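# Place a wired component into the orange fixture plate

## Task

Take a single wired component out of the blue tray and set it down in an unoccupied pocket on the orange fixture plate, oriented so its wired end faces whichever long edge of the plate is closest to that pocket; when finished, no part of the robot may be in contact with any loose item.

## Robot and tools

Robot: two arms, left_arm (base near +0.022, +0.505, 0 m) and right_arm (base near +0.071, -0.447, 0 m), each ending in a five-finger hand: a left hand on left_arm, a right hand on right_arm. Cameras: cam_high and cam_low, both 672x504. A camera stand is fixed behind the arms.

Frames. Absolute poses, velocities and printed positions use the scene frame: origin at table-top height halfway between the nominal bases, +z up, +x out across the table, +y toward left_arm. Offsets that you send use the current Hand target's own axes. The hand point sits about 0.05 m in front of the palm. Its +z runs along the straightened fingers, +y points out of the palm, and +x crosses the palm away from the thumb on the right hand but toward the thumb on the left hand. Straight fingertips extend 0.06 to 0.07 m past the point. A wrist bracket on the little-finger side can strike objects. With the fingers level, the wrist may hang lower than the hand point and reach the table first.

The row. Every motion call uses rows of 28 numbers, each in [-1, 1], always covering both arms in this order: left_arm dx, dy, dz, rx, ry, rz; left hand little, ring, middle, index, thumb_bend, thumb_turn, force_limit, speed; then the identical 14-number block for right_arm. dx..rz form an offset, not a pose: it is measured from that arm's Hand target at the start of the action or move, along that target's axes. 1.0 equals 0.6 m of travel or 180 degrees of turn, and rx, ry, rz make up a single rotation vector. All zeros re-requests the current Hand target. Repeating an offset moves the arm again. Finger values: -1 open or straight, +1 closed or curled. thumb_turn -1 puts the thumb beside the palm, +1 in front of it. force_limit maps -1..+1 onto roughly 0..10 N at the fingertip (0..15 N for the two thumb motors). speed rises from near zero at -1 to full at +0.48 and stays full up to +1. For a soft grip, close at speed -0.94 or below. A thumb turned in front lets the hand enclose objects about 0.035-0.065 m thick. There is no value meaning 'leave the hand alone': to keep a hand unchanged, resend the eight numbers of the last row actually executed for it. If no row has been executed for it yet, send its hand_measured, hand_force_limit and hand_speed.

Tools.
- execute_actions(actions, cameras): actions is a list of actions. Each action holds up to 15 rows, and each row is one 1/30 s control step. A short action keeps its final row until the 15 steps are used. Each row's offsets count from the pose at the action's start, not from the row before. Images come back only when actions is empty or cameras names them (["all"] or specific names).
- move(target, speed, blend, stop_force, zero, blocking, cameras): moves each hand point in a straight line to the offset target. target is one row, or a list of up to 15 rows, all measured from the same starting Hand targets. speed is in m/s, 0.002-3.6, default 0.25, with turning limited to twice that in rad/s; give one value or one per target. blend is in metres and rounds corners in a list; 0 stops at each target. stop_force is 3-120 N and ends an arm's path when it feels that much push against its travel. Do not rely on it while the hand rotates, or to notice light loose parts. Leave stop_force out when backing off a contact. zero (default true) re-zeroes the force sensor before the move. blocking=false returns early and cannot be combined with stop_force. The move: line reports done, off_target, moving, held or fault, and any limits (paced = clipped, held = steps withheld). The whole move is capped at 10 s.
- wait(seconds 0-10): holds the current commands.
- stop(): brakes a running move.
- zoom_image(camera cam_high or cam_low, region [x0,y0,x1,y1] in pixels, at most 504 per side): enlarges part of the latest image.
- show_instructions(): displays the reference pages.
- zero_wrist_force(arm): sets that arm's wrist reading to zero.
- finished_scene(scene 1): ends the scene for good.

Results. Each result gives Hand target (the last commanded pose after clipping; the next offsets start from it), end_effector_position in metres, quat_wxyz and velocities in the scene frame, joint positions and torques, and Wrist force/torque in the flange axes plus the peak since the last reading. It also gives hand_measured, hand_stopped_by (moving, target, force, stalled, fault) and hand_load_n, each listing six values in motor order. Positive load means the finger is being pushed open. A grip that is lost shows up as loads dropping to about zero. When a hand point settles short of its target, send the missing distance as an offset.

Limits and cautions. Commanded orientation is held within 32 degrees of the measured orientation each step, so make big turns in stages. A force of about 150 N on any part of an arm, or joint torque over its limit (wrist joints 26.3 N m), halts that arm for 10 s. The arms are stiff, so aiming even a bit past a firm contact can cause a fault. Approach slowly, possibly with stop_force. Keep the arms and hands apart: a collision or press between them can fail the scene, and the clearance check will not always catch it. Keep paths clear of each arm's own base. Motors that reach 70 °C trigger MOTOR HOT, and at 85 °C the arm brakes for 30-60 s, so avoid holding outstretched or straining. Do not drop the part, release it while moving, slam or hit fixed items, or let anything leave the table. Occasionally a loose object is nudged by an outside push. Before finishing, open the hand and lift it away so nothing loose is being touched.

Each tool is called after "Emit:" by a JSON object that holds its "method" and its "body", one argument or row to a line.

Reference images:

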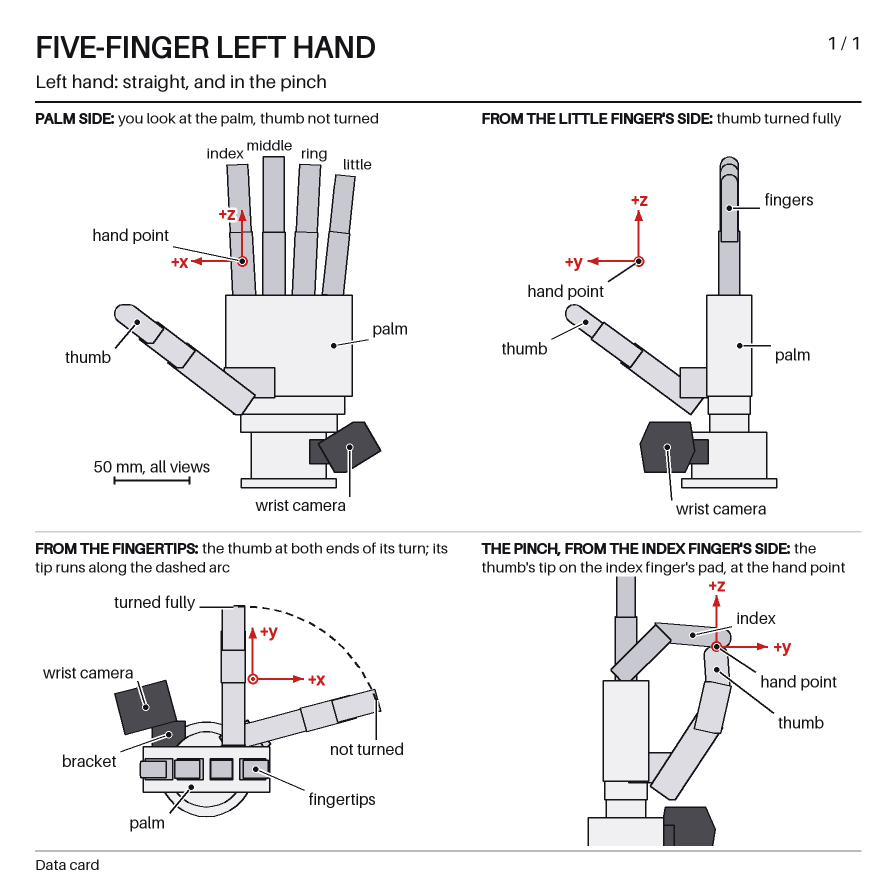

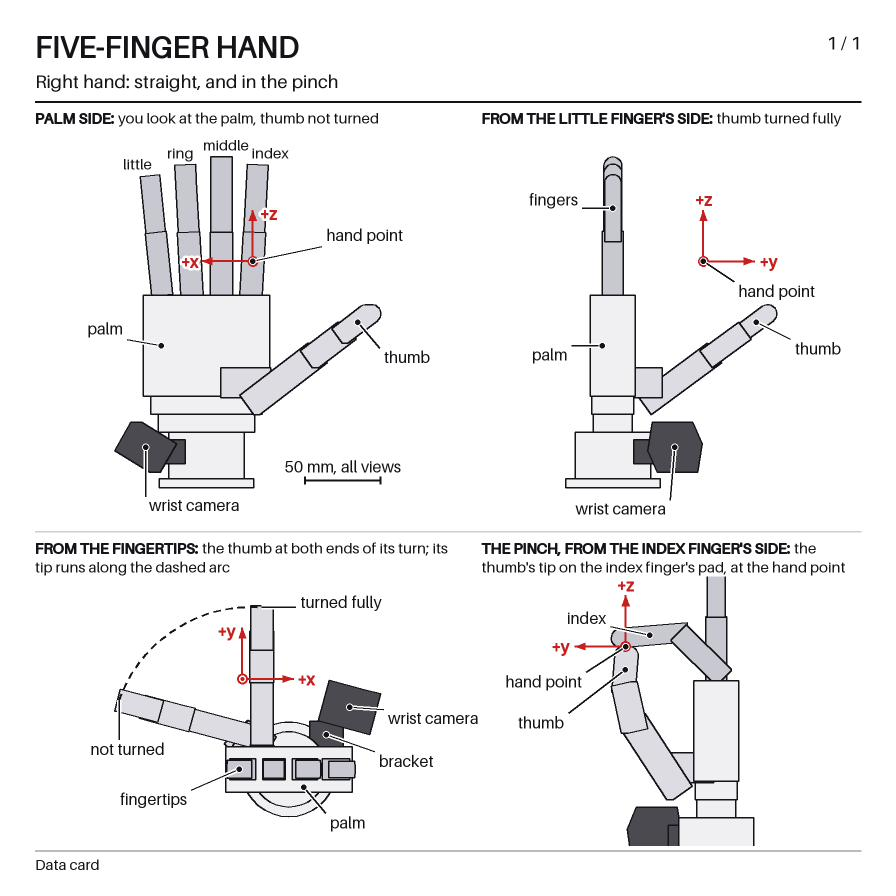

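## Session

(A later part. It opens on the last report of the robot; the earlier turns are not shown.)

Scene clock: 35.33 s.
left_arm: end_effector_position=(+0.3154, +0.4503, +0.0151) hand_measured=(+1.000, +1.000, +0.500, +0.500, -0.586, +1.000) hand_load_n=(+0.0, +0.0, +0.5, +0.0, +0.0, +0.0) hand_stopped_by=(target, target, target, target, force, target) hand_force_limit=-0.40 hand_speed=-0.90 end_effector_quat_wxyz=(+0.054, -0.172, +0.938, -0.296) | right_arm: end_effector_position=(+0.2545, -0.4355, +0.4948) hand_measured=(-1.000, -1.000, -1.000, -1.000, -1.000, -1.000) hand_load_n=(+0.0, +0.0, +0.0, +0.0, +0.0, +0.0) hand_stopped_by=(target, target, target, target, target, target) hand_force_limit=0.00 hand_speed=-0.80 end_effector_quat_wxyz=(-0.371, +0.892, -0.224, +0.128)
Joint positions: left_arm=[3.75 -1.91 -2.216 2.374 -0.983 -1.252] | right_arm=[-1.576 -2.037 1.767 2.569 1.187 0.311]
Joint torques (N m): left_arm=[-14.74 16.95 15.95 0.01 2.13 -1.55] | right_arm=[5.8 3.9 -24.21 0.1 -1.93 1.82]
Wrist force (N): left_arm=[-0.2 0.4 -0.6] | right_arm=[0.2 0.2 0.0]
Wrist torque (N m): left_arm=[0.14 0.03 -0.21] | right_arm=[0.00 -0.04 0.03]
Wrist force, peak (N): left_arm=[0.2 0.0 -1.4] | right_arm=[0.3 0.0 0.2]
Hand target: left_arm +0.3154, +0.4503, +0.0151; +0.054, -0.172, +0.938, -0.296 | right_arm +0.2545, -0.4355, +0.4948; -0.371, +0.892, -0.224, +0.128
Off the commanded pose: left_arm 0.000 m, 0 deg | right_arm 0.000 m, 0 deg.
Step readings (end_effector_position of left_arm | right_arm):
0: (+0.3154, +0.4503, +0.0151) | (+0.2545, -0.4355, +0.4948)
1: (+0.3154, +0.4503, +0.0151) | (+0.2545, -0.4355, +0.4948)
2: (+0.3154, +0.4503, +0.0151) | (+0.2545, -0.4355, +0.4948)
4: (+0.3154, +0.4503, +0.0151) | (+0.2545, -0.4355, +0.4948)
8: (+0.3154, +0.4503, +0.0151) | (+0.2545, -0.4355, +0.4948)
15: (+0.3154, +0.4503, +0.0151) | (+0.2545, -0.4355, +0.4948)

Emit:
{"method": "wait", "body": {
  "seconds": 0,
  "cameras": ["cam_high"]
}}

Emit:
{"method": "zoom_image", "body": {
  "camera": "cam_high",
  "region": [110, 295, 200, 365]
}}

Scene clock: 35.53 s.
left_arm: end_effector_position=(+0.3154, +0.4503, +0.0151) hand_measured=(+1.000, +1.000, +0.500, +0.500, -0.586, +1.000) hand_load_n=(+0.0, +0.0, +0.0, +0.5, +0.0, +0.0) hand_stopped_by=(target, target, target, target, force, target) hand_force_limit=-0.40 hand_speed=-0.90 end_effector_quat_wxyz=(+0.054, -0.172, +0.938, -0.296) | right_arm: end_effector_position=(+0.2545, -0.4355, +0.4948) hand_measured=(-1.000, -1.000, -1.000, -1.000, -1.000, -1.000) hand_load_n=(+0.0, +0.0, +0.0, +0.0, +0.0, +0.0) hand_stopped_by=(target, target, target, target, target, target) hand_force_limit=0.00 hand_speed=-0.80 end_effector_quat_wxyz=(-0.371, +0.892, -0.224, +0.128)
Joint positions: left_arm=[3.75 -1.91 -2.216 2.374 -0.983 -1.252] | right_arm=[-1.576 -2.037 1.767 2.569 1.187 0.311]
Joint torques (N m): left_arm=[-14.33 16.48 15.26 0.1 2.17 -1.56] | right_arm=[5.69 3.81 -24.41 0.15 -1.91 1.85]
Wrist force (N): left_arm=[-0.1 0.2 -0.8] | right_arm=[0.2 -0.1 0.2]
Wrist torque (N m): left_arm=[0.12 0.00 -0.18] | right_arm=[-0.04 -0.03 0.02]
Wrist force, peak (N): left_arm=[-0.1 0.5 -0.8] | right_arm=[0.3 -0.3 0.1]
Hand target: left_arm +0.3154, +0.4503, +0.0151; +0.054, -0.172, +0.938, -0.296 | right_arm +0.2545, -0.4355, +0.4948; -0.371, +0.892, -0.224, +0.128
Off the commanded pose: left_arm 0.000 m, 0 deg | right_arm 0.000 m, 0 deg.
Images, in order (width x height): cam_high 672x504.

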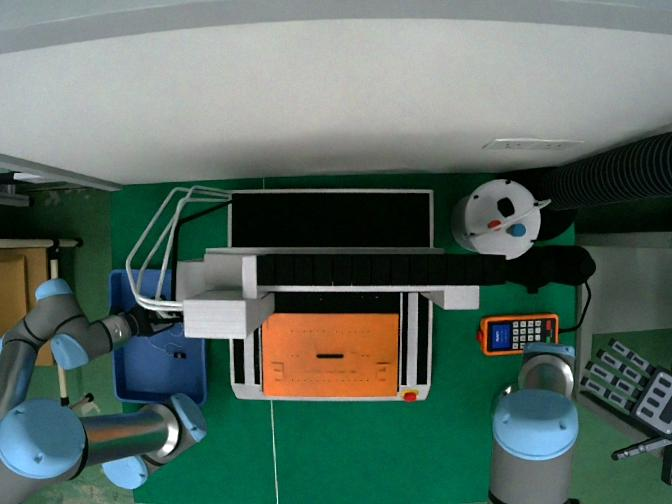

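Scaled by 5.600 from the camera's 672x504 image, which has a finer 960x720 frame.

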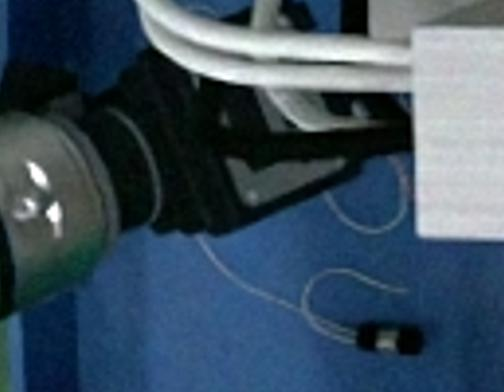

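Emit:
{"method": "move", "body": {
  "target": [-0.0247, -0.0198, -0.1557, 0, 0, 0, 1, 1, 0.40, 0.40, -1, 1, -0.4, -0.3, 0, 0, 0, 0, 0, 0, -1, -1, -1, -1, -1, -1, 0.0, -0.8],
  "cameras": ["cam_high"],
  "speed": 0.15
}}

Emit:
{"method": "zoom_image", "body": {
  "camera": "cam_high",
  "region": [110, 295, 200, 365]
}}

Scene clock: 36.80 s.
left_arm: end_effector_position=(+0.3137, +0.4967, +0.0984) hand_measured=(+1.000, +1.000, +0.400, +0.400, -1.000, +1.000) hand_load_n=(+0.0, +0.0, +0.5, +0.0, +0.0, +0.0) hand_stopped_by=(target, target, target, target, target, target) hand_force_limit=-0.40 hand_speed=-0.30 end_effector_quat_wxyz=(+0.054, -0.172, +0.938, -0.296) | right_arm: end_effector_position=(+0.2545, -0.4355, +0.4948) hand_measured=(-1.000, -1.000, -1.000, -1.000, -1.000, -1.000) hand_load_n=(+0.0, +0.0, +0.0, +0.0, +0.0, -0.5) hand_stopped_by=(target, target, target, target, target, target) hand_force_limit=0.00 hand_speed=-0.80 end_effector_quat_wxyz=(-0.371, +0.892, -0.224, +0.128)
Joint positions: left_arm=[3.889 -1.761 -2.134 2.056 -1.014 -1.091] | right_arm=[-1.576 -2.037 1.767 2.569 1.187 0.311]
Joint torques (N m): left_arm=[-14.96 20.6 9.79 -2.8 2.41 -0.96] | right_arm=[5.06 4.58 -24.32 0.05 -1.96 1.83]
Wrist force (N): left_arm=[0.1 0.4 -0.4] | right_arm=[0.2 0.0 0.2]
Wrist torque (N m): left_arm=[0.16 -0.03 -0.01] | right_arm=[-0.03 -0.04 0.04]
Wrist force, peak (N): left_arm=[0.0 0.1 -1.7] | right_arm=[0.3 -0.1 0.3]
Hand target: left_arm +0.3137, +0.4966, +0.0984; +0.054, -0.172, +0.938, -0.296 | right_arm +0.2545, -0.4355, +0.4948; -0.371, +0.892, -0.224, +0.128
Off the commanded pose: left_arm 0.000 m, 0 deg | right_arm 0.000 m, 0 deg.
move: done
Images, in order (width x height): cam_high 672x504.

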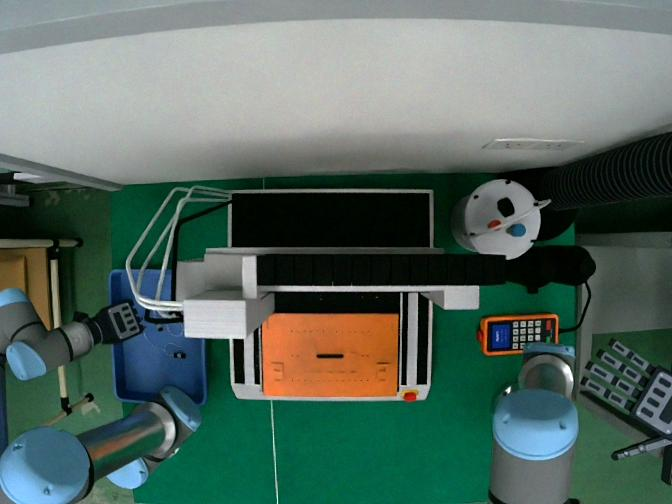

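Scaled by 5.600 from the camera's 672x504 image, which has a finer 960x720 frame.

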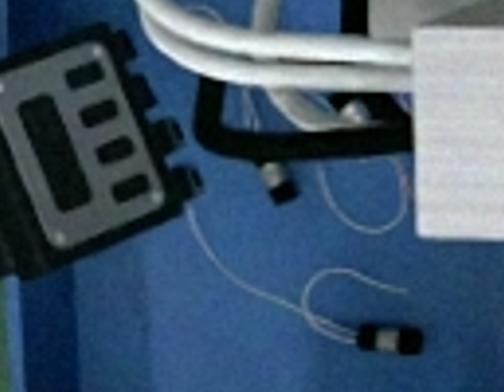

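Emit:
{"method": "execute_actions", "body": {
  "actions": [
    [[0,0,0,0,0,0, 1, 1, 0.40, 0.40, 0.3, 1, -0.5, -0.5, 0, 0, 0, 0, 0, 0, -1, -1, -1, -1, -1, -1, 0.0, -0.8]]
  ],
  "cameras": ["cam_high"]
}}

Emit:
{"method": "zoom_image", "body": {
  "camera": "cam_high",
  "region": [90, 295, 180, 365]
}}

Scene clock: 38.53 s.
left_arm: end_effector_position=(+0.3137, +0.4966, +0.0984) hand_measured=(+1.000, +1.000, +0.400, +0.400, -0.412, +1.000) hand_load_n=(+0.0, +0.0, +1.0, +0.0, +5.5, +0.5) hand_stopped_by=(target, target, target, target, force, target) hand_force_limit=-0.50 hand_speed=-0.50 end_effector_quat_wxyz=(+0.054, -0.172, +0.938, -0.296) | right_arm: end_effector_position=(+0.2545, -0.4355, +0.4948) hand_measured=(-1.000, -1.000, -1.000, -1.000, -1.000, -1.000) hand_load_n=(+0.0, +0.0, +0.0, +0.0, +0.0, +0.0) hand_stopped_by=(target, target, target, target, target, target) hand_force_limit=0.00 hand_speed=-0.80 end_effector_quat_wxyz=(-0.371, +0.892, -0.224, +0.128)
Joint positions: left_arm=[3.888 -1.761 -2.134 2.056 -1.014 -1.091] | right_arm=[-1.576 -2.037 1.767 2.569 1.187 0.311]
Joint torques (N m): left_arm=[-14.86 25.16 15.19 -4.49 2.12 0.8] | right_arm=[4.3 4.4 -24.12 0.07 -2.02 1.82]
Wrist force (N): left_arm=[0.2 0.3 -0.4] | right_arm=[0.2 0.1 0.1]
Wrist torque (N m): left_arm=[0.15 -0.03 0.00] | right_arm=[-0.02 -0.04 0.03]
Wrist force, peak (N): left_arm=[0.3 0.4 -0.7] | right_arm=[0.3 0.0 0.3]
Hand target: left_arm +0.3137, +0.4966, +0.0984; +0.054, -0.172, +0.938, -0.296 | right_arm +0.2545, -0.4355, +0.4948; -0.371, +0.892, -0.224, +0.128
Off the commanded pose: left_arm 0.000 m, 0 deg | right_arm 0.000 m, 0 deg.
Step readings (end_effector_position of left_arm | right_arm):
0: (+0.3137, +0.4966, +0.0984) | (+0.2545, -0.4355, +0.4948)
1: (+0.3137, +0.4966, +0.0984) | (+0.2545, -0.4355, +0.4948)
2: (+0.3137, +0.4966, +0.0984) | (+0.2545, -0.4355, +0.4948)
4: (+0.3137, +0.4966, +0.0984) | (+0.2545, -0.4355, +0.4948)
8: (+0.3137, +0.4966, +0.0984) | (+0.2545, -0.4355, +0.4948)
15: (+0.3137, +0.4966, +0.0984) | (+0.2545, -0.4355, +0.4948)
Images, in order (width x height): cam_high 672x504.

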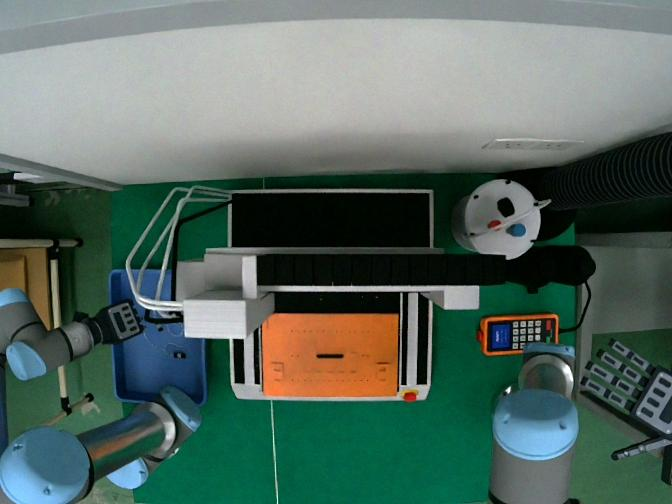

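Scaled by 5.600 from the camera's 672x504 image, which has a finer 960x720 frame.

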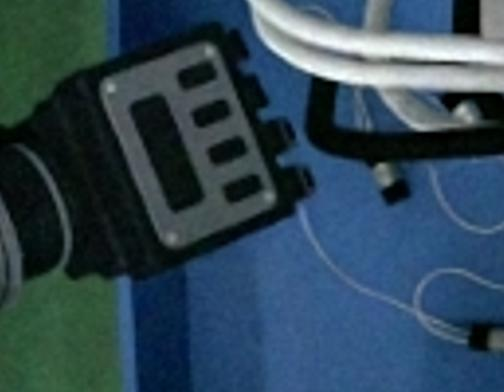

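Emit:
{"method": "zoom_image", "body": {
  "camera": "cam_high",
  "region": [140, 300, 200, 345]
}}

Scaled by 8.400 from the camera's 672x504 image, which has a finer 960x720 frame.

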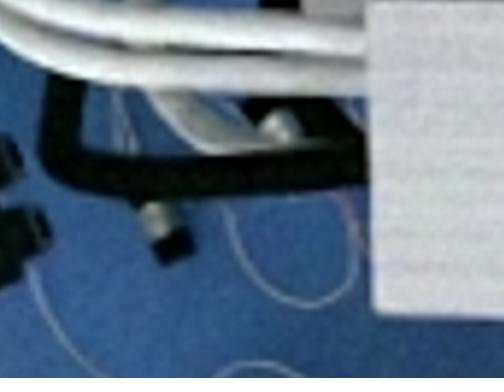

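Emit:
{"method": "wait", "body": {
  "seconds": 0,
  "cameras": ["cam_high","cam_low"]
}}

Emit:
{"method": "zoom_image", "body": {
  "camera": "cam_low",
  "region": [190, 120, 350, 270]
}}

Emit:
{"method": "zoom_image", "body": {
  "camera": "cam_high",
  "region": [120, 270, 200, 340]
}}

Scene clock: 40.83 s.
left_arm: end_effector_position=(+0.3137, +0.4966, +0.0984) hand_measured=(+1.000, +1.000, +0.400, +0.400, -0.412, +1.000) hand_load_n=(+0.0, +0.0, +1.0, +0.0, +5.5, +0.5) hand_stopped_by=(target, target, target, target, force, target) hand_force_limit=-0.50 hand_speed=-0.50 end_effector_quat_wxyz=(+0.054, -0.172, +0.938, -0.296) | right_arm: end_effector_position=(+0.2545, -0.4355, +0.4948) hand_measured=(-1.000, -1.000, -1.000, -1.000, -1.000, -1.000) hand_load_n=(+0.0, -0.5, +0.0, +0.0, +0.0, +0.0) hand_stopped_by=(target, target, target, target, target, target) hand_force_limit=0.00 hand_speed=-0.80 end_effector_quat_wxyz=(-0.371, +0.892, -0.224, +0.128)
Joint positions: left_arm=[3.888 -1.761 -2.134 2.056 -1.014 -1.091] | right_arm=[-1.576 -2.037 1.767 2.569 1.187 0.311]
Joint torques (N m): left_arm=[-14.18 24.61 17.43 -3.98 1.65 0.64] | right_arm=[3.97 4.3 -23.82 0.1 -1.83 1.79]
Wrist force (N): left_arm=[0.4 0.2 -0.7] | right_arm=[0.2 0.0 0.0]
Wrist torque (N m): left_arm=[0.15 -0.07 0.02] | right_arm=[-0.03 -0.04 0.03]
Wrist force, peak (N): left_arm=[0.3 0.6 -0.5] | right_arm=[0.3 -0.1 0.3]
Hand target: left_arm +0.3137, +0.4966, +0.0984; +0.054, -0.172, +0.938, -0.296 | right_arm +0.2545, -0.4355, +0.4948; -0.371, +0.892, -0.224, +0.128
Off the commanded pose: left_arm 0.000 m, 0 deg | right_arm 0.000 m, 0 deg.

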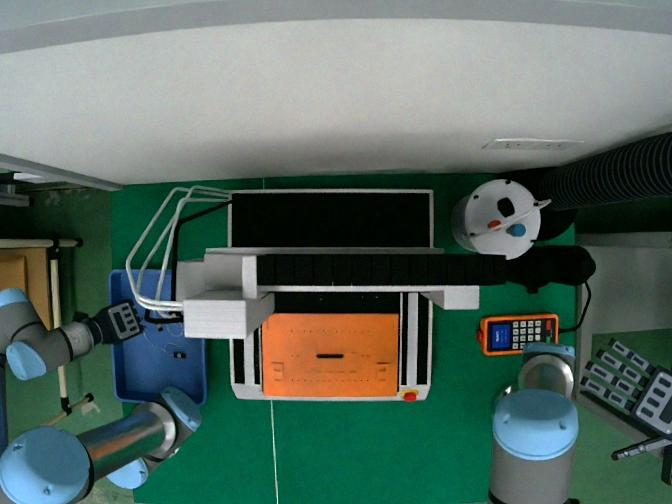

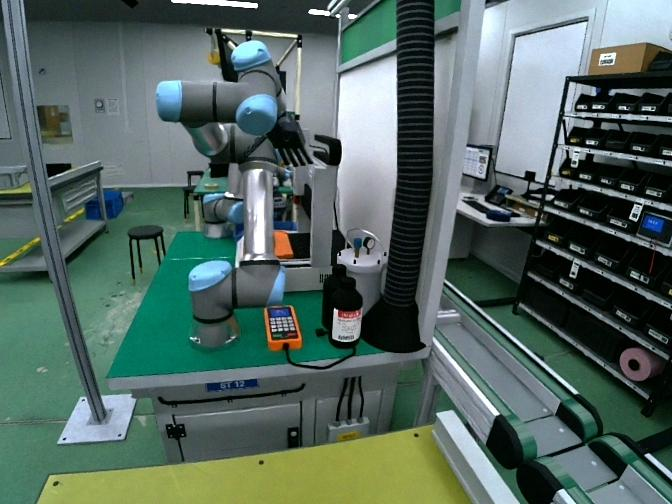

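Scaled by 3.150 from the camera's 672x504 image, which has a finer 960x720 frame.

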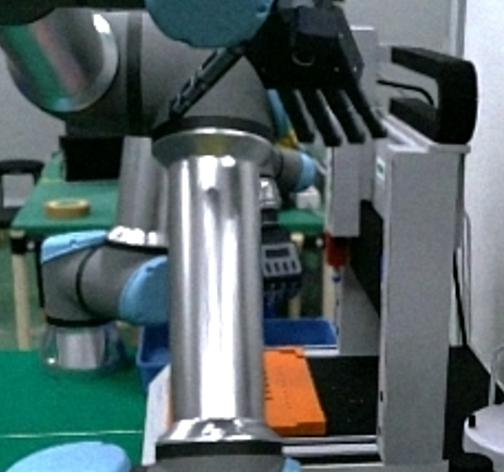

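Scaled by 6.300 from the camera's 672x504 image, which has a finer 960x720 frame.

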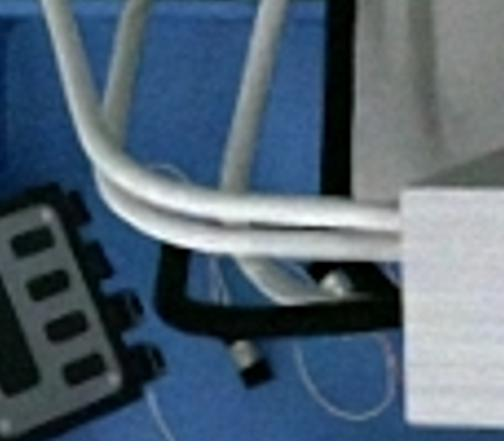

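Emit:
{"method": "move", "body": {
  "target": [0.0476, -0.042, 0.1279, 0.0275, 0.0568, 0.0740, 1, 1, 0.40, 0.40, -1, 1, -0.4, -0.3, 0, 0, 0, 0, 0, 0, -1, -1, -1, -1, -1, -1, 0.0, -0.8],
  "cameras": ["cam_high"],
  "speed": 0.15
}}

Emit:
{"method": "zoom_image", "body": {
  "camera": "cam_high",
  "region": [110, 290, 200, 360]
}}

Scene clock: 42.67 s.
left_arm: end_effector_position=(+0.3099, +0.4259, +0.0500) hand_measured=(+1.000, +1.000, +0.400, +0.400, -1.000, +1.000) hand_load_n=(+0.0, +0.0, +0.0, +0.0, +0.0, +0.0) hand_stopped_by=(target, target, target, target, target, target) hand_force_limit=-0.40 hand_speed=-0.30 end_effector_quat_wxyz=(+0.012, -0.032, +0.939, -0.342) end_effector_velocity=(+0.000, +0.002, +0.002) end_effector_angular_velocity=(+0.003, +0.002, +0.005) | right_arm: end_effector_position=(+0.2545, -0.4355, +0.4948) hand_measured=(-1.000, -1.000, -1.000, -1.000, -1.000, -1.000) hand_load_n=(-0.5, +0.0, +0.0, +0.5, +0.0, +0.0) hand_stopped_by=(target, target, target, target, target, target) hand_force_limit=0.00 hand_speed=-0.80 end_effector_quat_wxyz=(-0.371, +0.892, -0.224, +0.128)
Joint positions: left_arm=[3.684 -1.922 -2.164 2.139 -0.968 -0.961] | right_arm=[-1.576 -2.037 1.767 2.569 1.187 0.311]
Joint velocities: left_arm=[0.004 0.005 0 -0.004 -0.003 -0.002] | right_arm=[within noise]
Joint torques (N m): left_arm=[12.05 29.03 16.69 -4.36 -0.7 -1.68] | right_arm=[3.14 4.07 -24.33 0.15 -1.85 1.71]
Wrist force (N): left_arm=[-0.2 0.4 -0.7] | right_arm=[0.2 -0.1 0.1]
Wrist torque (N m): left_arm=[0.17 0.01 -0.13] | right_arm=[-0.04 -0.03 0.03]
Wrist force, peak (N): left_arm=[-0.2 0.7 -1.0] | right_arm=[0.4 -0.1 0.2]
Hand target: left_arm +0.3099, +0.4260, +0.0501; +0.012, -0.032, +0.939, -0.342 | right_arm +0.2545, -0.4355, +0.4948; -0.371, +0.892, -0.224, +0.128
Off the commanded pose: left_arm 0.000 m, 0 deg | right_arm 0.000 m, 0 deg.
move: done
Images, in order (width x height): cam_high 672x504.

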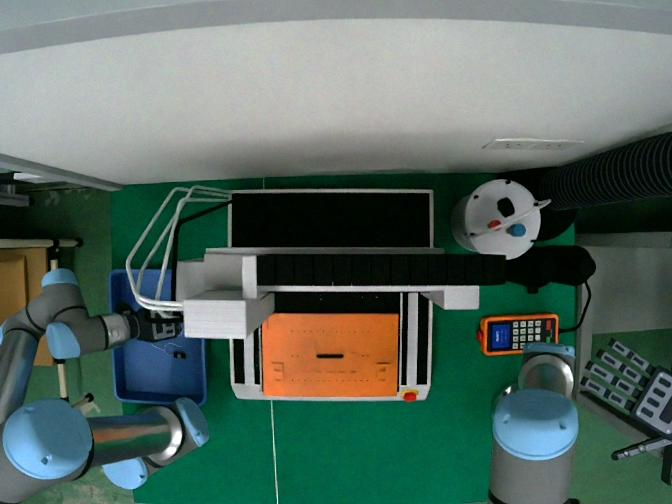

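Scaled by 5.600 from the camera's 672x504 image, which has a finer 960x720 frame.

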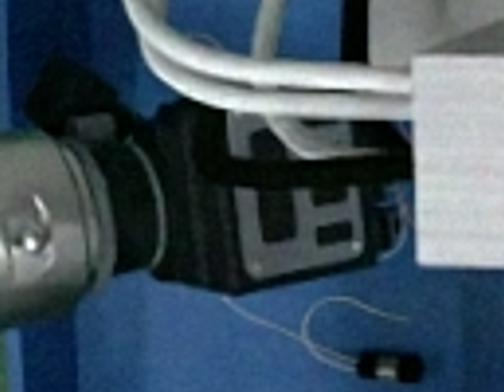

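Emit:
{"method": "zoom_image", "body": {
  "camera": "cam_high",
  "region": [140, 305, 190, 345]
}}

Scaled by 10.080 from the camera's 672x504 image, which has a finer 960x720 frame.

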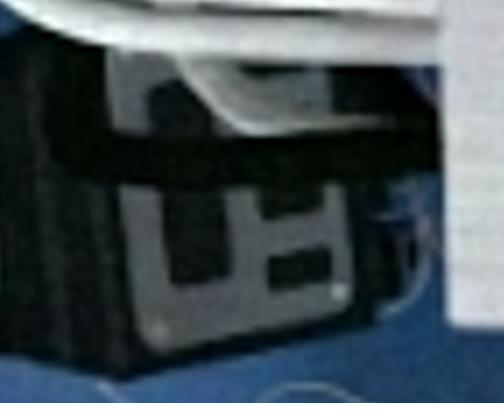

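Emit:
{"method": "move", "body": {
  "target": [0, 0.0536, 0.0638, 0, 0, 0, 1, 1, 0.40, 0.40, -1, 1, -0.4, -0.3, 0, 0, 0, 0, 0, 0, -1, -1, -1, -1, -1, -1, 0.0, -0.8],
  "cameras": ["cam_high"],
  "speed": 0.025,
  "stop_force": 3
}}

Emit:
{"method": "zoom_image", "body": {
  "camera": "cam_high",
  "region": [140, 305, 190, 345]
}}

Scene clock: 45.50 s.
left_arm: end_effector_position=(+0.3099, +0.4260, +0.0215) hand_measured=(+1.000, +1.000, +0.400, +0.400, -1.000, +1.000) hand_load_n=(+0.0, +0.0, +0.0, +0.0, +0.5, -0.5) hand_stopped_by=(target, target, target, target, target, target) hand_force_limit=-0.40 hand_speed=-0.30 end_effector_quat_wxyz=(+0.012, -0.032, +0.939, -0.342) | right_arm: end_effector_position=(+0.2545, -0.4355, +0.4948) hand_measured=(-1.000, -1.000, -1.000, -1.000, -1.000, -1.000) hand_load_n=(-0.5, +0.0, +0.0, +0.0, +0.0, +0.0) hand_stopped_by=(target, target, target, target, target, target) hand_force_limit=0.00 hand_speed=-0.80 end_effector_quat_wxyz=(-0.371, +0.892, -0.224, +0.128)
Joint positions: left_arm=[3.684 -1.99 -2.178 2.22 -0.968 -0.961] | right_arm=[-1.576 -2.037 1.767 2.569 1.187 0.311]
Joint torques (N m): left_arm=[6.63 18.16 14.51 0.34 0.85 0.8] | right_arm=[1.56 4.08 -24.3 0.21 -1.97 1.73]
Wrist force (N): left_arm=[-0.2 -0.9 -3.3] | right_arm=[0.2 -0.1 0.3]
Wrist torque (N m): left_arm=[-0.05 -0.06 -0.10] | right_arm=[-0.06 -0.04 0.02]
Wrist force, peak (N): left_arm=[-0.5 -2.9 -8.8] | right_arm=[0.5 -0.2 0.3]
Hand target: left_arm +0.3099, +0.4260, +0.0215; +0.012, -0.032, +0.939, -0.342 (not the last commanded pose) | right_arm +0.2545, -0.4355, +0.4948; -0.371, +0.892, -0.224, +0.128
Off the commanded pose: left_arm 0.021 m, 0 deg | right_arm 0.000 m, 0 deg.
move: contact (left_arm)
Images, in order (width x height): cam_high 672x504.

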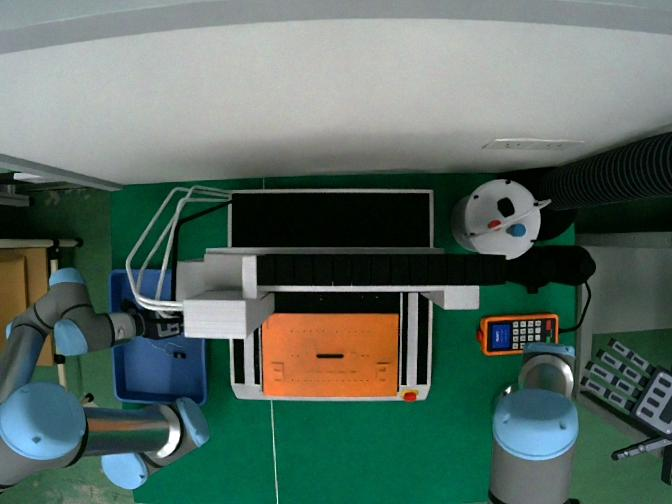

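Scaled by 10.080 from the camera's 672x504 image, which has a finer 960x720 frame.

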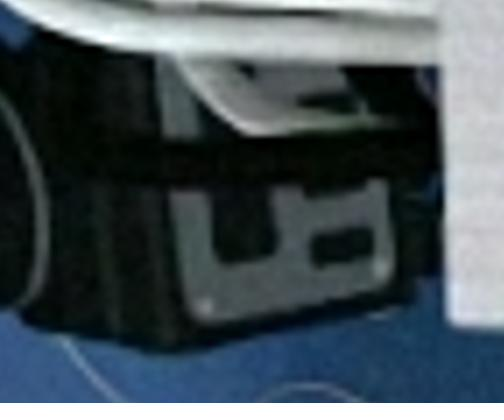

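Emit:
{"method": "move", "body": {
  "target": [0, -0.0167, -0.0121, -0.0556, 0, 0, 1, 1, 0.40, 0.40, -1, 1, -0.4, -0.3, 0, 0, 0, 0, 0, 0, -1, -1, -1, -1, -1, -1, 0.0, -0.8],
  "speed": 0.1
}}

Scene clock: 47.73 s.
left_arm: end_effector_position=(+0.3102, +0.4230, +0.0335) hand_measured=(+1.000, +1.000, +0.400, +0.400, -1.000, +1.000) hand_load_n=(+0.0, +0.0, +0.0, +0.0, +0.0, +0.0) hand_stopped_by=(target, target, target, target, target, target) hand_force_limit=-0.40 hand_speed=-0.30 end_effector_quat_wxyz=(+0.009, -0.033, +0.965, -0.259) | right_arm: end_effector_position=(+0.2545, -0.4355, +0.4948) hand_measured=(-1.000, -1.000, -1.000, -1.000, -1.000, -1.000) hand_load_n=(-0.5, +0.0, +0.0, +0.0, +0.0, -0.5) hand_stopped_by=(target, target, target, target, target, target) hand_force_limit=0.00 hand_speed=-0.80 end_effector_quat_wxyz=(-0.371, +0.892, -0.224, +0.128)
Joint positions: left_arm=[3.54 -1.894 -2.136 2.265 -1.081 -1.175] | right_arm=[-1.576 -2.037 1.767 2.569 1.187 0.311]
Joint torques (N m): left_arm=[13.88 18.87 4.97 -4.72 1.97 0.83] | right_arm=[0.85 4.24 -24.29 0.09 -1.95 1.64]
Wrist force (N): left_arm=[0.1 0.7 0.0] | right_arm=[0.2 -0.1 0.2]
Wrist torque (N m): left_arm=[0.18 0.00 -0.17] | right_arm=[-0.05 -0.04 0.03]
Wrist force, peak (N): left_arm=[-0.2 -1.0 -3.4] | right_arm=[0.5 0.0 0.2]
Hand target: left_arm +0.3101, +0.4230, +0.0335; +0.009, -0.033, +0.965, -0.259 | right_arm +0.2545, -0.4355, +0.4948; -0.371, +0.892, -0.224, +0.128
Off the commanded pose: left_arm 0.000 m, 0 deg | right_arm 0.000 m, 0 deg.
move: done

Emit:
{"method": "move", "body": {
  "target": [0, 0.0292, 0.0505, 0, 0, 0, 1, 1, 0.40, 0.40, -1, 1, -0.4, -0.3, 0, 0, 0, 0, 0, 0, -1, -1, -1, -1, -1, -1, 0.0, -0.8],
  "speed": 0.02,
  "stop_force": 3
}}

Scene clock: 49.47 s.
left_arm: end_effector_position=(+0.3101, +0.4230, +0.0181) hand_measured=(+1.000, +1.000, +0.400, +0.400, -1.000, +1.000) hand_load_n=(+0.0, +0.0, -2.5, +0.0, +0.0, +0.0) hand_stopped_by=(target, target, target, target, target, target) hand_force_limit=-0.40 hand_speed=-0.30 end_effector_quat_wxyz=(+0.009, -0.033, +0.965, -0.259) | right_arm: end_effector_position=(+0.2545, -0.4355, +0.4948) hand_measured=(-1.000, -1.000, -1.000, -1.000, -1.000, -1.000) hand_load_n=(+0.0, +0.0, +0.0, -0.5, +0.0, +0.0) hand_stopped_by=(target, target, target, target, target, target) hand_force_limit=0.00 hand_speed=-0.80 end_effector_quat_wxyz=(-0.371, +0.892, -0.224, +0.128)
Joint positions: left_arm=[3.54 -1.928 -2.146 2.309 -1.081 -1.175] | right_arm=[-1.576 -2.037 1.767 2.569 1.187 0.311]
Joint torques (N m): left_arm=[11.76 18.53 16.64 -1.8 -0.74 -0.91] | right_arm=[0.34 4.13 -24.81 0.19 -1.9 1.55]
Wrist force (N): left_arm=[0.0 -0.6 -2.6] | right_arm=[0.0 0.2 0.0]
Wrist torque (N m): left_arm=[0.15 -0.02 -0.17] | right_arm=[0.00 -0.01 0.02]
Wrist force, peak (N): left_arm=[1.1 -3.7 -7.1] | right_arm=[0.3 -0.1 0.3]
Hand target: left_arm +0.3101, +0.4230, +0.0181; +0.009, -0.033, +0.965, -0.259 (not the last commanded pose) | right_arm +0.2545, -0.4355, +0.4948; -0.371, +0.892, -0.224, +0.128
Off the commanded pose: left_arm 0.020 m, 0 deg | right_arm 0.000 m, 0 deg.
move: contact (left_arm)

Emit:
{"method": "execute_actions", "body": {
  "actions": [
    [[0, -0.0008, -0.0014, 0, 0, 0, 1, 1, 0.40, 0.40, -0.55, 1, -0.6, -0.7, 0, 0, 0, 0, 0, 0, -1, -1, -1, -1, -1, -1, 0.0, -0.8]]
  ]
}}

Scene clock: 51.17 s.
left_arm: end_effector_position=(+0.3101, +0.4230, +0.0191) hand_measured=(+1.000, +1.000, +0.400, +0.400, -0.550, +1.000) hand_load_n=(+0.0, +0.0, +0.5, +0.0, +0.0, +0.0) hand_stopped_by=(target, target, target, target, target, target) hand_force_limit=-0.60 hand_speed=-0.70 end_effector_quat_wxyz=(+0.009, -0.033, +0.965, -0.259) | right_arm: end_effector_position=(+0.2545, -0.4355, +0.4948) hand_measured=(-1.000, -1.000, -1.000, -1.000, -1.000, -1.000) hand_load_n=(+0.0, +0.0, +0.0, +0.0, +0.0, +0.0) hand_stopped_by=(target, target, target, target, target, target) hand_force_limit=0.00 hand_speed=-0.80 end_effector_quat_wxyz=(-0.371, +0.892, -0.224, +0.128)
Joint positions: left_arm=[3.54 -1.926 -2.146 2.307 -1.081 -1.175] | right_arm=[-1.576 -2.037 1.767 2.569 1.187 0.311]
Joint torques (N m): left_arm=[13.03 17.44 4.81 0.15 -1.06 1.04] | right_arm=[-0.45 4.36 -24.65 0.26 -1.87 1.59]
Wrist force (N): left_arm=[0.0 0.6 -0.1] | right_arm=[0.3 0.0 0.0]
Wrist torque (N m): left_arm=[0.16 0.01 -0.18] | right_arm=[-0.02 -0.04 0.04]
Wrist force, peak (N): left_arm=[0.3 -0.6 -2.7] | right_arm=[0.4 -0.1 0.2]
Hand target: left_arm +0.3101, +0.4230, +0.0191; +0.009, -0.033, +0.965, -0.259 | right_arm +0.2545, -0.4355, +0.4948; -0.371, +0.892, -0.224, +0.128
Off the commanded pose: left_arm 0.000 m, 0 deg | right_arm 0.000 m, 0 deg.
Step readings (end_effector_position of left_arm | right_arm):
0: (+0.3101, +0.4230, +0.0181) | (+0.2545, -0.4355, +0.4948)
1: (+0.3101, +0.4230, +0.0181) | (+0.2545, -0.4355, +0.4948)
2: (+0.3101, +0.4230, +0.0183) | (+0.2545, -0.4355, +0.4948)
4: (+0.3101, +0.4230, +0.0189) | (+0.2545, -0.4355, +0.4948)
8: (+0.3101, +0.4230, +0.0191) | (+0.2545, -0.4355, +0.4948)
15: (+0.3101, +0.4230, +0.0191) | (+0.2545, -0.4355, +0.4948)

Emit:
{"method": "move", "body": {
  "target": [0, -0.12, -0.12, 0, 0, 0, 1, 1, 0.40, 0.40, -0.55, 1, -0.6, -0.7, 0, 0, 0, 0, 0, 0, -1, -1, -1, -1, -1, -1, 0.0, -0.8],
  "cameras": ["cam_high"],
  "speed": 0.2
}}

Emit:
{"method": "zoom_image", "body": {
  "camera": "cam_high",
  "region": [110, 290, 200, 360]
}}

Scene clock: 52.33 s.
left_arm: end_effector_position=(+0.3119, +0.3967, +0.1174) hand_measured=(+1.000, +1.000, +0.400, +0.400, -0.550, +1.000) hand_load_n=(+0.0, +0.0, +0.0, +0.0, +0.0, +0.0) hand_stopped_by=(target, target, target, target, target, target) hand_force_limit=-0.60 hand_speed=-0.70 end_effector_quat_wxyz=(+0.009, -0.033, +0.965, -0.259) | right_arm: end_effector_position=(+0.2545, -0.4355, +0.4948) hand_measured=(-1.000, -1.000, -1.000, -1.000, -1.000, -1.000) hand_load_n=(+0.0, +0.0, +0.0, +0.0, +0.0, +0.0) hand_stopped_by=(target, target, target, target, target, target) hand_force_limit=0.00 hand_speed=-0.80 end_effector_quat_wxyz=(-0.371, +0.892, -0.224, +0.128)
Joint positions: left_arm=[3.452 -1.738 -2.037 2.057 -1.066 -1.273] | right_arm=[-1.576 -2.037 1.767 2.569 1.187 0.311]
Joint torques (N m): left_arm=[15.58 25.45 13.85 -2.82 -1.02 0.77] | right_arm=[-1.16 4.36 -24.32 0.25 -1.94 1.55]
Wrist force (N): left_arm=[0.1 0.2 -0.2] | right_arm=[0.1 0.0 0.0]
Wrist torque (N m): left_arm=[0.11 -0.02 -0.11] | right_arm=[-0.02 -0.02 0.03]
Wrist force, peak (N): left_arm=[-0.2 1.9 0.8] | right_arm=[0.4 0.0 0.2]
Hand target: left_arm +0.3119, +0.3967, +0.1175; +0.009, -0.033, +0.965, -0.259 | right_arm +0.2545, -0.4355, +0.4948; -0.371, +0.892, -0.224, +0.128
Off the commanded pose: left_arm 0.000 m, 0 deg | right_arm 0.000 m, 0 deg.
move: done
Images, in order (width x height): cam_high 672x504.

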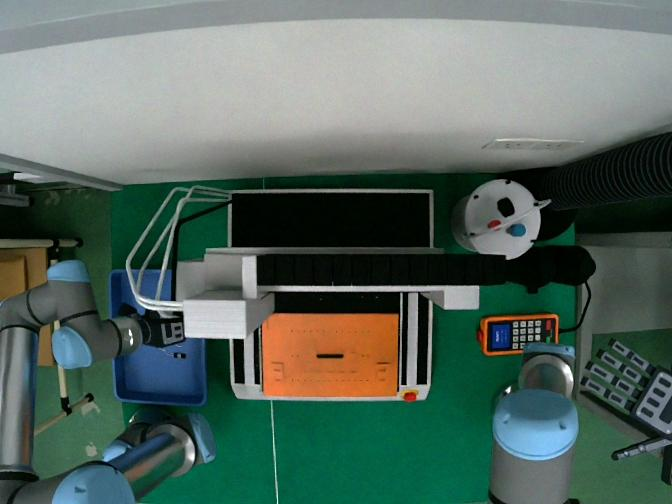

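Scaled by 5.600 from the camera's 672x504 image, which has a finer 960x720 frame.

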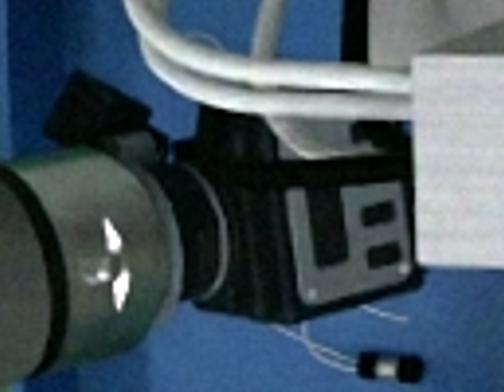

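Emit:
{"method": "move", "body": {
  "target": [-0.0105, 0.130, -0.075, 0, 0, 0, 1, 1, 0.40, 0.40, -1, 1, -0.6, -0.3, 0, 0, 0, 0, 0, 0, -1, -1, -1, -1, -1, -1, 0.0, -0.8],
  "cameras": ["cam_high"],
  "speed": 0.2
}}

Emit:
{"method": "zoom_image", "body": {
  "camera": "cam_high",
  "region": [110, 290, 200, 360]
}}

Emit:
{"method": "zoom_image", "body": {
  "camera": "cam_high",
  "region": [140, 305, 190, 345]
}}

Scene clock: 53.47 s.
left_arm: end_effector_position=(+0.3120, +0.4870, +0.1174) hand_measured=(+1.000, +1.000, +0.400, +0.400, -1.000, +1.000) hand_load_n=(+0.0, +0.0, +0.0, +0.0, -0.5, +0.0) hand_stopped_by=(target, target, target, target, target, target) hand_force_limit=-0.60 hand_speed=-0.30 end_effector_quat_wxyz=(+0.009, -0.033, +0.965, -0.259) | right_arm: end_effector_position=(+0.2545, -0.4355, +0.4948) hand_measured=(-1.000, -1.000, -1.000, -1.000, -1.000, -1.000) hand_load_n=(+0.0, +0.0, +0.0, +0.0, +0.0, +0.0) hand_stopped_by=(target, target, target, target, target, target) hand_force_limit=0.00 hand_speed=-0.80 end_effector_quat_wxyz=(-0.371, +0.892, -0.224, +0.128)
Joint positions: left_arm=[3.731 -1.761 -2.051 1.954 -1.127 -0.967] | right_arm=[-1.576 -2.037 1.767 2.569 1.187 0.311]
Joint torques (N m): left_arm=[3.6 27.1 7.11 -0.27 1.28 0.99] | right_arm=[-1.36 3.98 -24.12 0.26 -2 1.58]
Wrist force (N): left_arm=[0.6 0.2 -0.2] | right_arm=[0.2 0.1 0.0]
Wrist torque (N m): left_arm=[0.11 -0.09 0.05] | right_arm=[-0.01 -0.03 0.03]
Wrist force, peak (N): left_arm=[0.3 1.9 -1.0] | right_arm=[0.4 -0.2 0.2]
Hand target: left_arm +0.3120, +0.4870, +0.1174; +0.009, -0.033, +0.965, -0.259 | right_arm +0.2545, -0.4355, +0.4948; -0.371, +0.892, -0.224, +0.128
Off the commanded pose: left_arm 0.000 m, 0 deg | right_arm 0.000 m, 0 deg.
move: done
Images, in order (width x height): cam_high 672x504.

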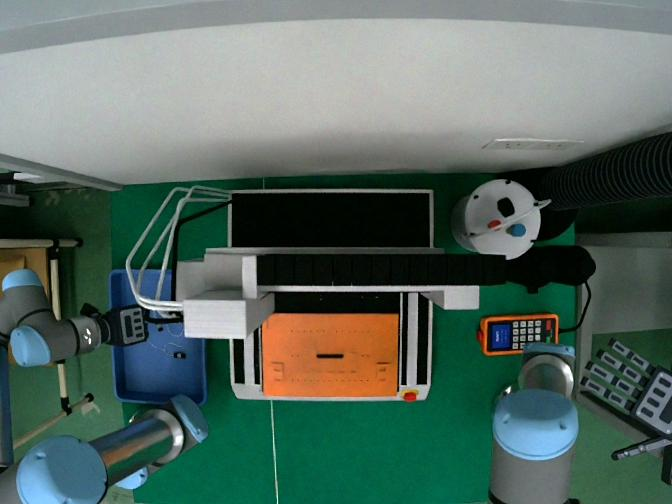

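Scaled by 5.600 from the camera's 672x504 image, which has a finer 960x720 frame.

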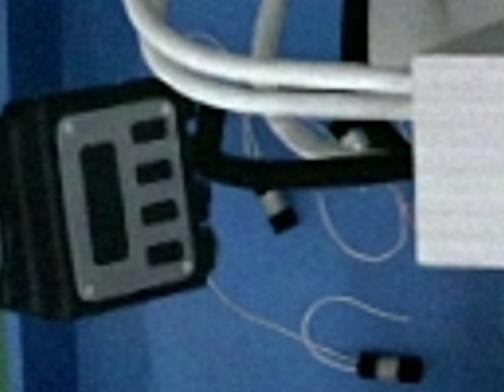

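Scaled by 10.080 from the camera's 672x504 image, which has a finer 960x720 frame.

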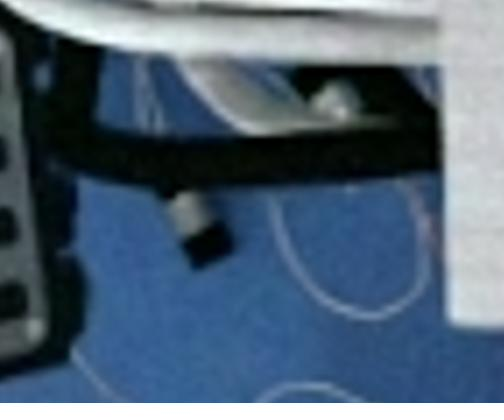

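Emit:
{"method": "move", "body": {
  "target": [0.0898, -0.0212, 0.1412, 0, 0, 0, 1, 1, 0.40, 0.40, -1, 1, -0.6, -0.3, 0, 0, 0, 0, 0, 0, -1, -1, -1, -1, -1, -1, 0.0, -0.8],
  "speed": 0.2
}}

Emit:
{"method": "move", "body": {
  "target": [0, 0.0417, 0.0722, 0, 0, 0, 1, 1, 0.40, 0.40, -1, 1, -0.6, -0.3, 0, 0, 0, 0, 0, 0, -1, -1, -1, -1, -1, -1, 0.0, -0.8],
  "speed": 0.02,
  "stop_force": 3,
  "cameras": ["cam_high"]
}}

Emit:
{"method": "zoom_image", "body": {
  "camera": "cam_high",
  "region": [110, 290, 200, 360]
}}

Scene clock: 56.53 s.
left_arm: end_effector_position=(+0.2619, +0.4300, +0.0504) hand_measured=(+1.000, +1.000, +0.400, +0.400, -1.000, +1.000) hand_load_n=(+0.0, +0.0, +0.0, +0.0, +0.0, +0.0) hand_stopped_by=(target, target, target, target, target, target) hand_force_limit=-0.60 hand_speed=-0.30 end_effector_quat_wxyz=(+0.009, -0.033, +0.965, -0.259) | right_arm: end_effector_position=(+0.2545, -0.4355, +0.4948) hand_measured=(-1.000, -1.000, -1.000, -1.000, -1.000, -1.000) hand_load_n=(+0.0, +0.0, +0.0, +0.0, +0.0, +0.0) hand_stopped_by=(target, target, target, target, target, target) hand_force_limit=0.00 hand_speed=-0.80 end_effector_quat_wxyz=(-0.371, +0.892, -0.224, +0.128)
Joint positions: left_arm=[3.65 -1.766 -2.274 2.22 -1.105 -1.055] | right_arm=[-1.576 -2.037 1.767 2.569 1.187 0.311]
Joint torques (N m): left_arm=[14.56 24.48 4.55 -1.84 -1.11 1.15] | right_arm=[-3.03 4.33 -24.8 0.18 -1.89 1.49]
Wrist force (N): left_arm=[0.0 0.6 -0.1] | right_arm=[0.3 -0.1 0.2]
Wrist torque (N m): left_arm=[0.15 0.01 -0.13] | right_arm=[-0.04 -0.05 0.03]
Wrist force, peak (N): left_arm=[-0.4 0.8 -1.7] | right_arm=[0.4 -0.1 0.3]
Hand target: left_arm +0.2619, +0.4300, +0.0504; +0.009, -0.033, +0.965, -0.259 | right_arm +0.2545, -0.4355, +0.4948; -0.371, +0.892, -0.224, +0.128
Off the commanded pose: left_arm 0.000 m, 0 deg | right_arm 0.000 m, 0 deg.
move: done

Scene clock: 59.50 s.
left_arm: end_effector_position=(+0.2619, +0.4300, +0.0085) hand_measured=(+1.000, +1.000, +0.400, +0.400, -1.000, +1.000) hand_load_n=(+0.0, +0.0, -1.0, -0.5, +0.0, +0.0) hand_stopped_by=(target, target, target, target, target, target) hand_force_limit=-0.60 hand_speed=-0.30 end_effector_quat_wxyz=(+0.009, -0.033, +0.965, -0.259) | right_arm: end_effector_position=(+0.2545, -0.4355, +0.4948) hand_measured=(-1.000, -1.000, -1.000, -1.000, -1.000, -1.000) hand_load_n=(+0.0, +0.0, +0.0, +0.0, -0.5, -0.5) hand_stopped_by=(target, target, target, target, target, target) hand_force_limit=0.00 hand_speed=-0.80 end_effector_quat_wxyz=(-0.371, +0.892, -0.224, +0.128)
Joint positions: left_arm=[3.65 -1.874 -2.304 2.358 -1.105 -1.055] | right_arm=[-1.576 -2.037 1.767 2.569 1.187 0.311]
Joint torques (N m): left_arm=[6.3 14.36 15.5 -2.06 0.19 -0.86] | right_arm=[-4 4.11 -23.96 0.23 -1.85 1.41]
Wrist force (N): left_arm=[0.2 -0.3 -1.8] | right_arm=[0.2 0.0 0.2]
Wrist torque (N m): left_arm=[0.14 0.02 -0.13] | right_arm=[-0.04 -0.04 0.03]
Wrist force, peak (N): left_arm=[-1.1 -10.4 -9.6] | right_arm=[0.3 0.0 0.4]
Hand target: left_arm +0.2619, +0.4300, +0.0085; +0.009, -0.033, +0.965, -0.259 (not the last commanded pose) | right_arm +0.2545, -0.4355, +0.4948; -0.371, +0.892, -0.224, +0.128
Off the commanded pose: left_arm 0.008 m, 0 deg | right_arm 0.000 m, 0 deg.
move: contact (left_arm)
Images, in order (width x height): cam_high 672x504.

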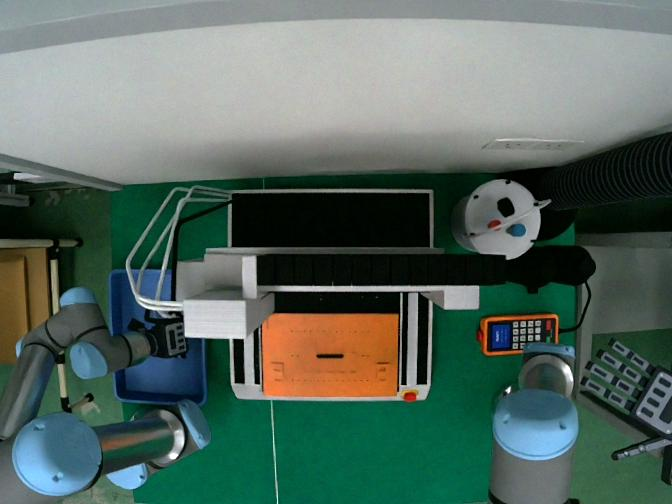

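Scaled by 5.600 from the camera's 672x504 image, which has a finer 960x720 frame.

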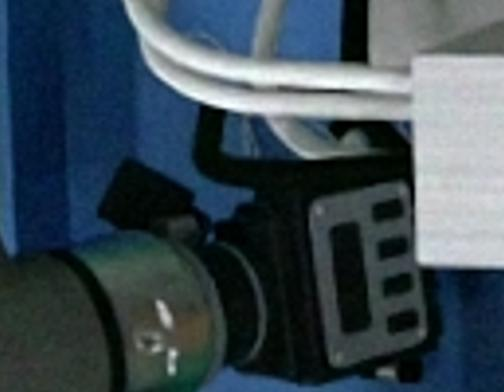

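Emit:
{"method": "move", "body": {
  "target": [
    [0,-0.05,-0.0866,0,0,0,1,1,0.40,0.40,-1,1,-0.6,-0.3,0,0,0,0,0,0,-1,-1,-1,-1,-1,-1,0.0,-0.8],
    [0,-0.0833,-0.1443,0,0,0,1,1,0.40,0.40,-1,1,-0.6,-0.3,0,0,0,0,0,0,-1,-1,-1,-1,-1,-1,0.0,-0.8]
  ],
  "blend": 0.02,
  "speed": 0.15,
  "cameras": ["cam_high"]
}}

Scene clock: 61.57 s.
left_arm: end_effector_position=(+0.2619, +0.4301, +0.1084) hand_measured=(+1.000, +1.000, +0.400, +0.400, -1.000, +1.000) hand_load_n=(+0.0, +0.0, +0.0, +0.0, +0.0, +0.0) hand_stopped_by=(target, target, target, target, target, target) hand_force_limit=-0.60 hand_speed=-0.30 end_effector_quat_wxyz=(+0.009, -0.033, +0.965, -0.259) | right_arm: end_effector_position=(+0.2545, -0.4355, +0.4948) hand_measured=(-1.000, -1.000, -1.000, -1.000, -1.000, -1.000) hand_load_n=(+0.0, +0.0, +0.0, +0.0, +0.0, +0.0) hand_stopped_by=(target, target, target, target, target, target) hand_force_limit=0.00 hand_speed=-0.80 end_effector_quat_wxyz=(-0.371, +0.892, -0.224, +0.128)
Joint positions: left_arm=[3.65 -1.64 -2.213 2.032 -1.105 -1.054] | right_arm=[-1.576 -2.037 1.767 2.569 1.187 0.311]
Joint torques (N m): left_arm=[15.05 20.31 9.52 -2.69 -1.03 0.62] | right_arm=[-4.82 4.42 -24.43 0.36 -1.94 1.41]
Wrist force (N): left_arm=[0.3 0.5 -0.3] | right_arm=[0.1 0.0 0.1]
Wrist torque (N m): left_arm=[0.15 -0.04 -0.12] | right_arm=[-0.03 -0.01 0.03]
Wrist force, peak (N): left_arm=[0.4 -0.6 -2.3] | right_arm=[0.4 -0.1 0.2]
Hand target: left_arm +0.2619, +0.4301, +0.1085; +0.009, -0.033, +0.965, -0.259 | right_arm +0.2545, -0.4355, +0.4948; -0.371, +0.892, -0.224, +0.128
Off the commanded pose: left_arm 0.000 m, 0 deg | right_arm 0.000 m, 0 deg.
move: done
Images, in order (width x height): cam_high 672x504.

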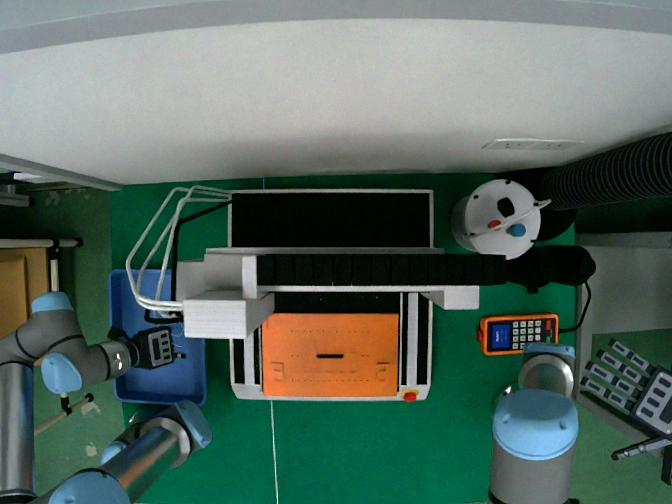

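Emit:
{"method": "zoom_image", "body": {
  "camera": "cam_high",
  "region": [110, 290, 210, 390]
}}

Scaled by 5.040 from the camera's 672x504 image, which has a finer 960x720 frame.

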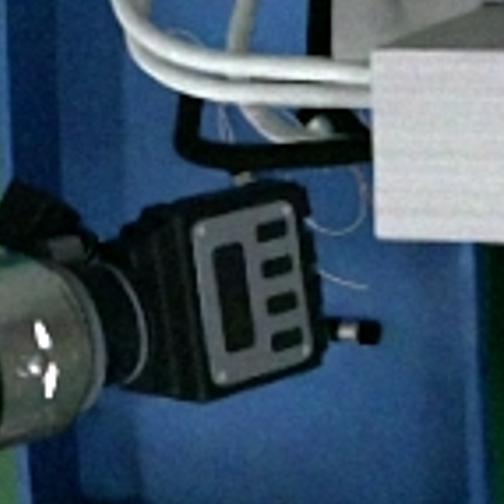

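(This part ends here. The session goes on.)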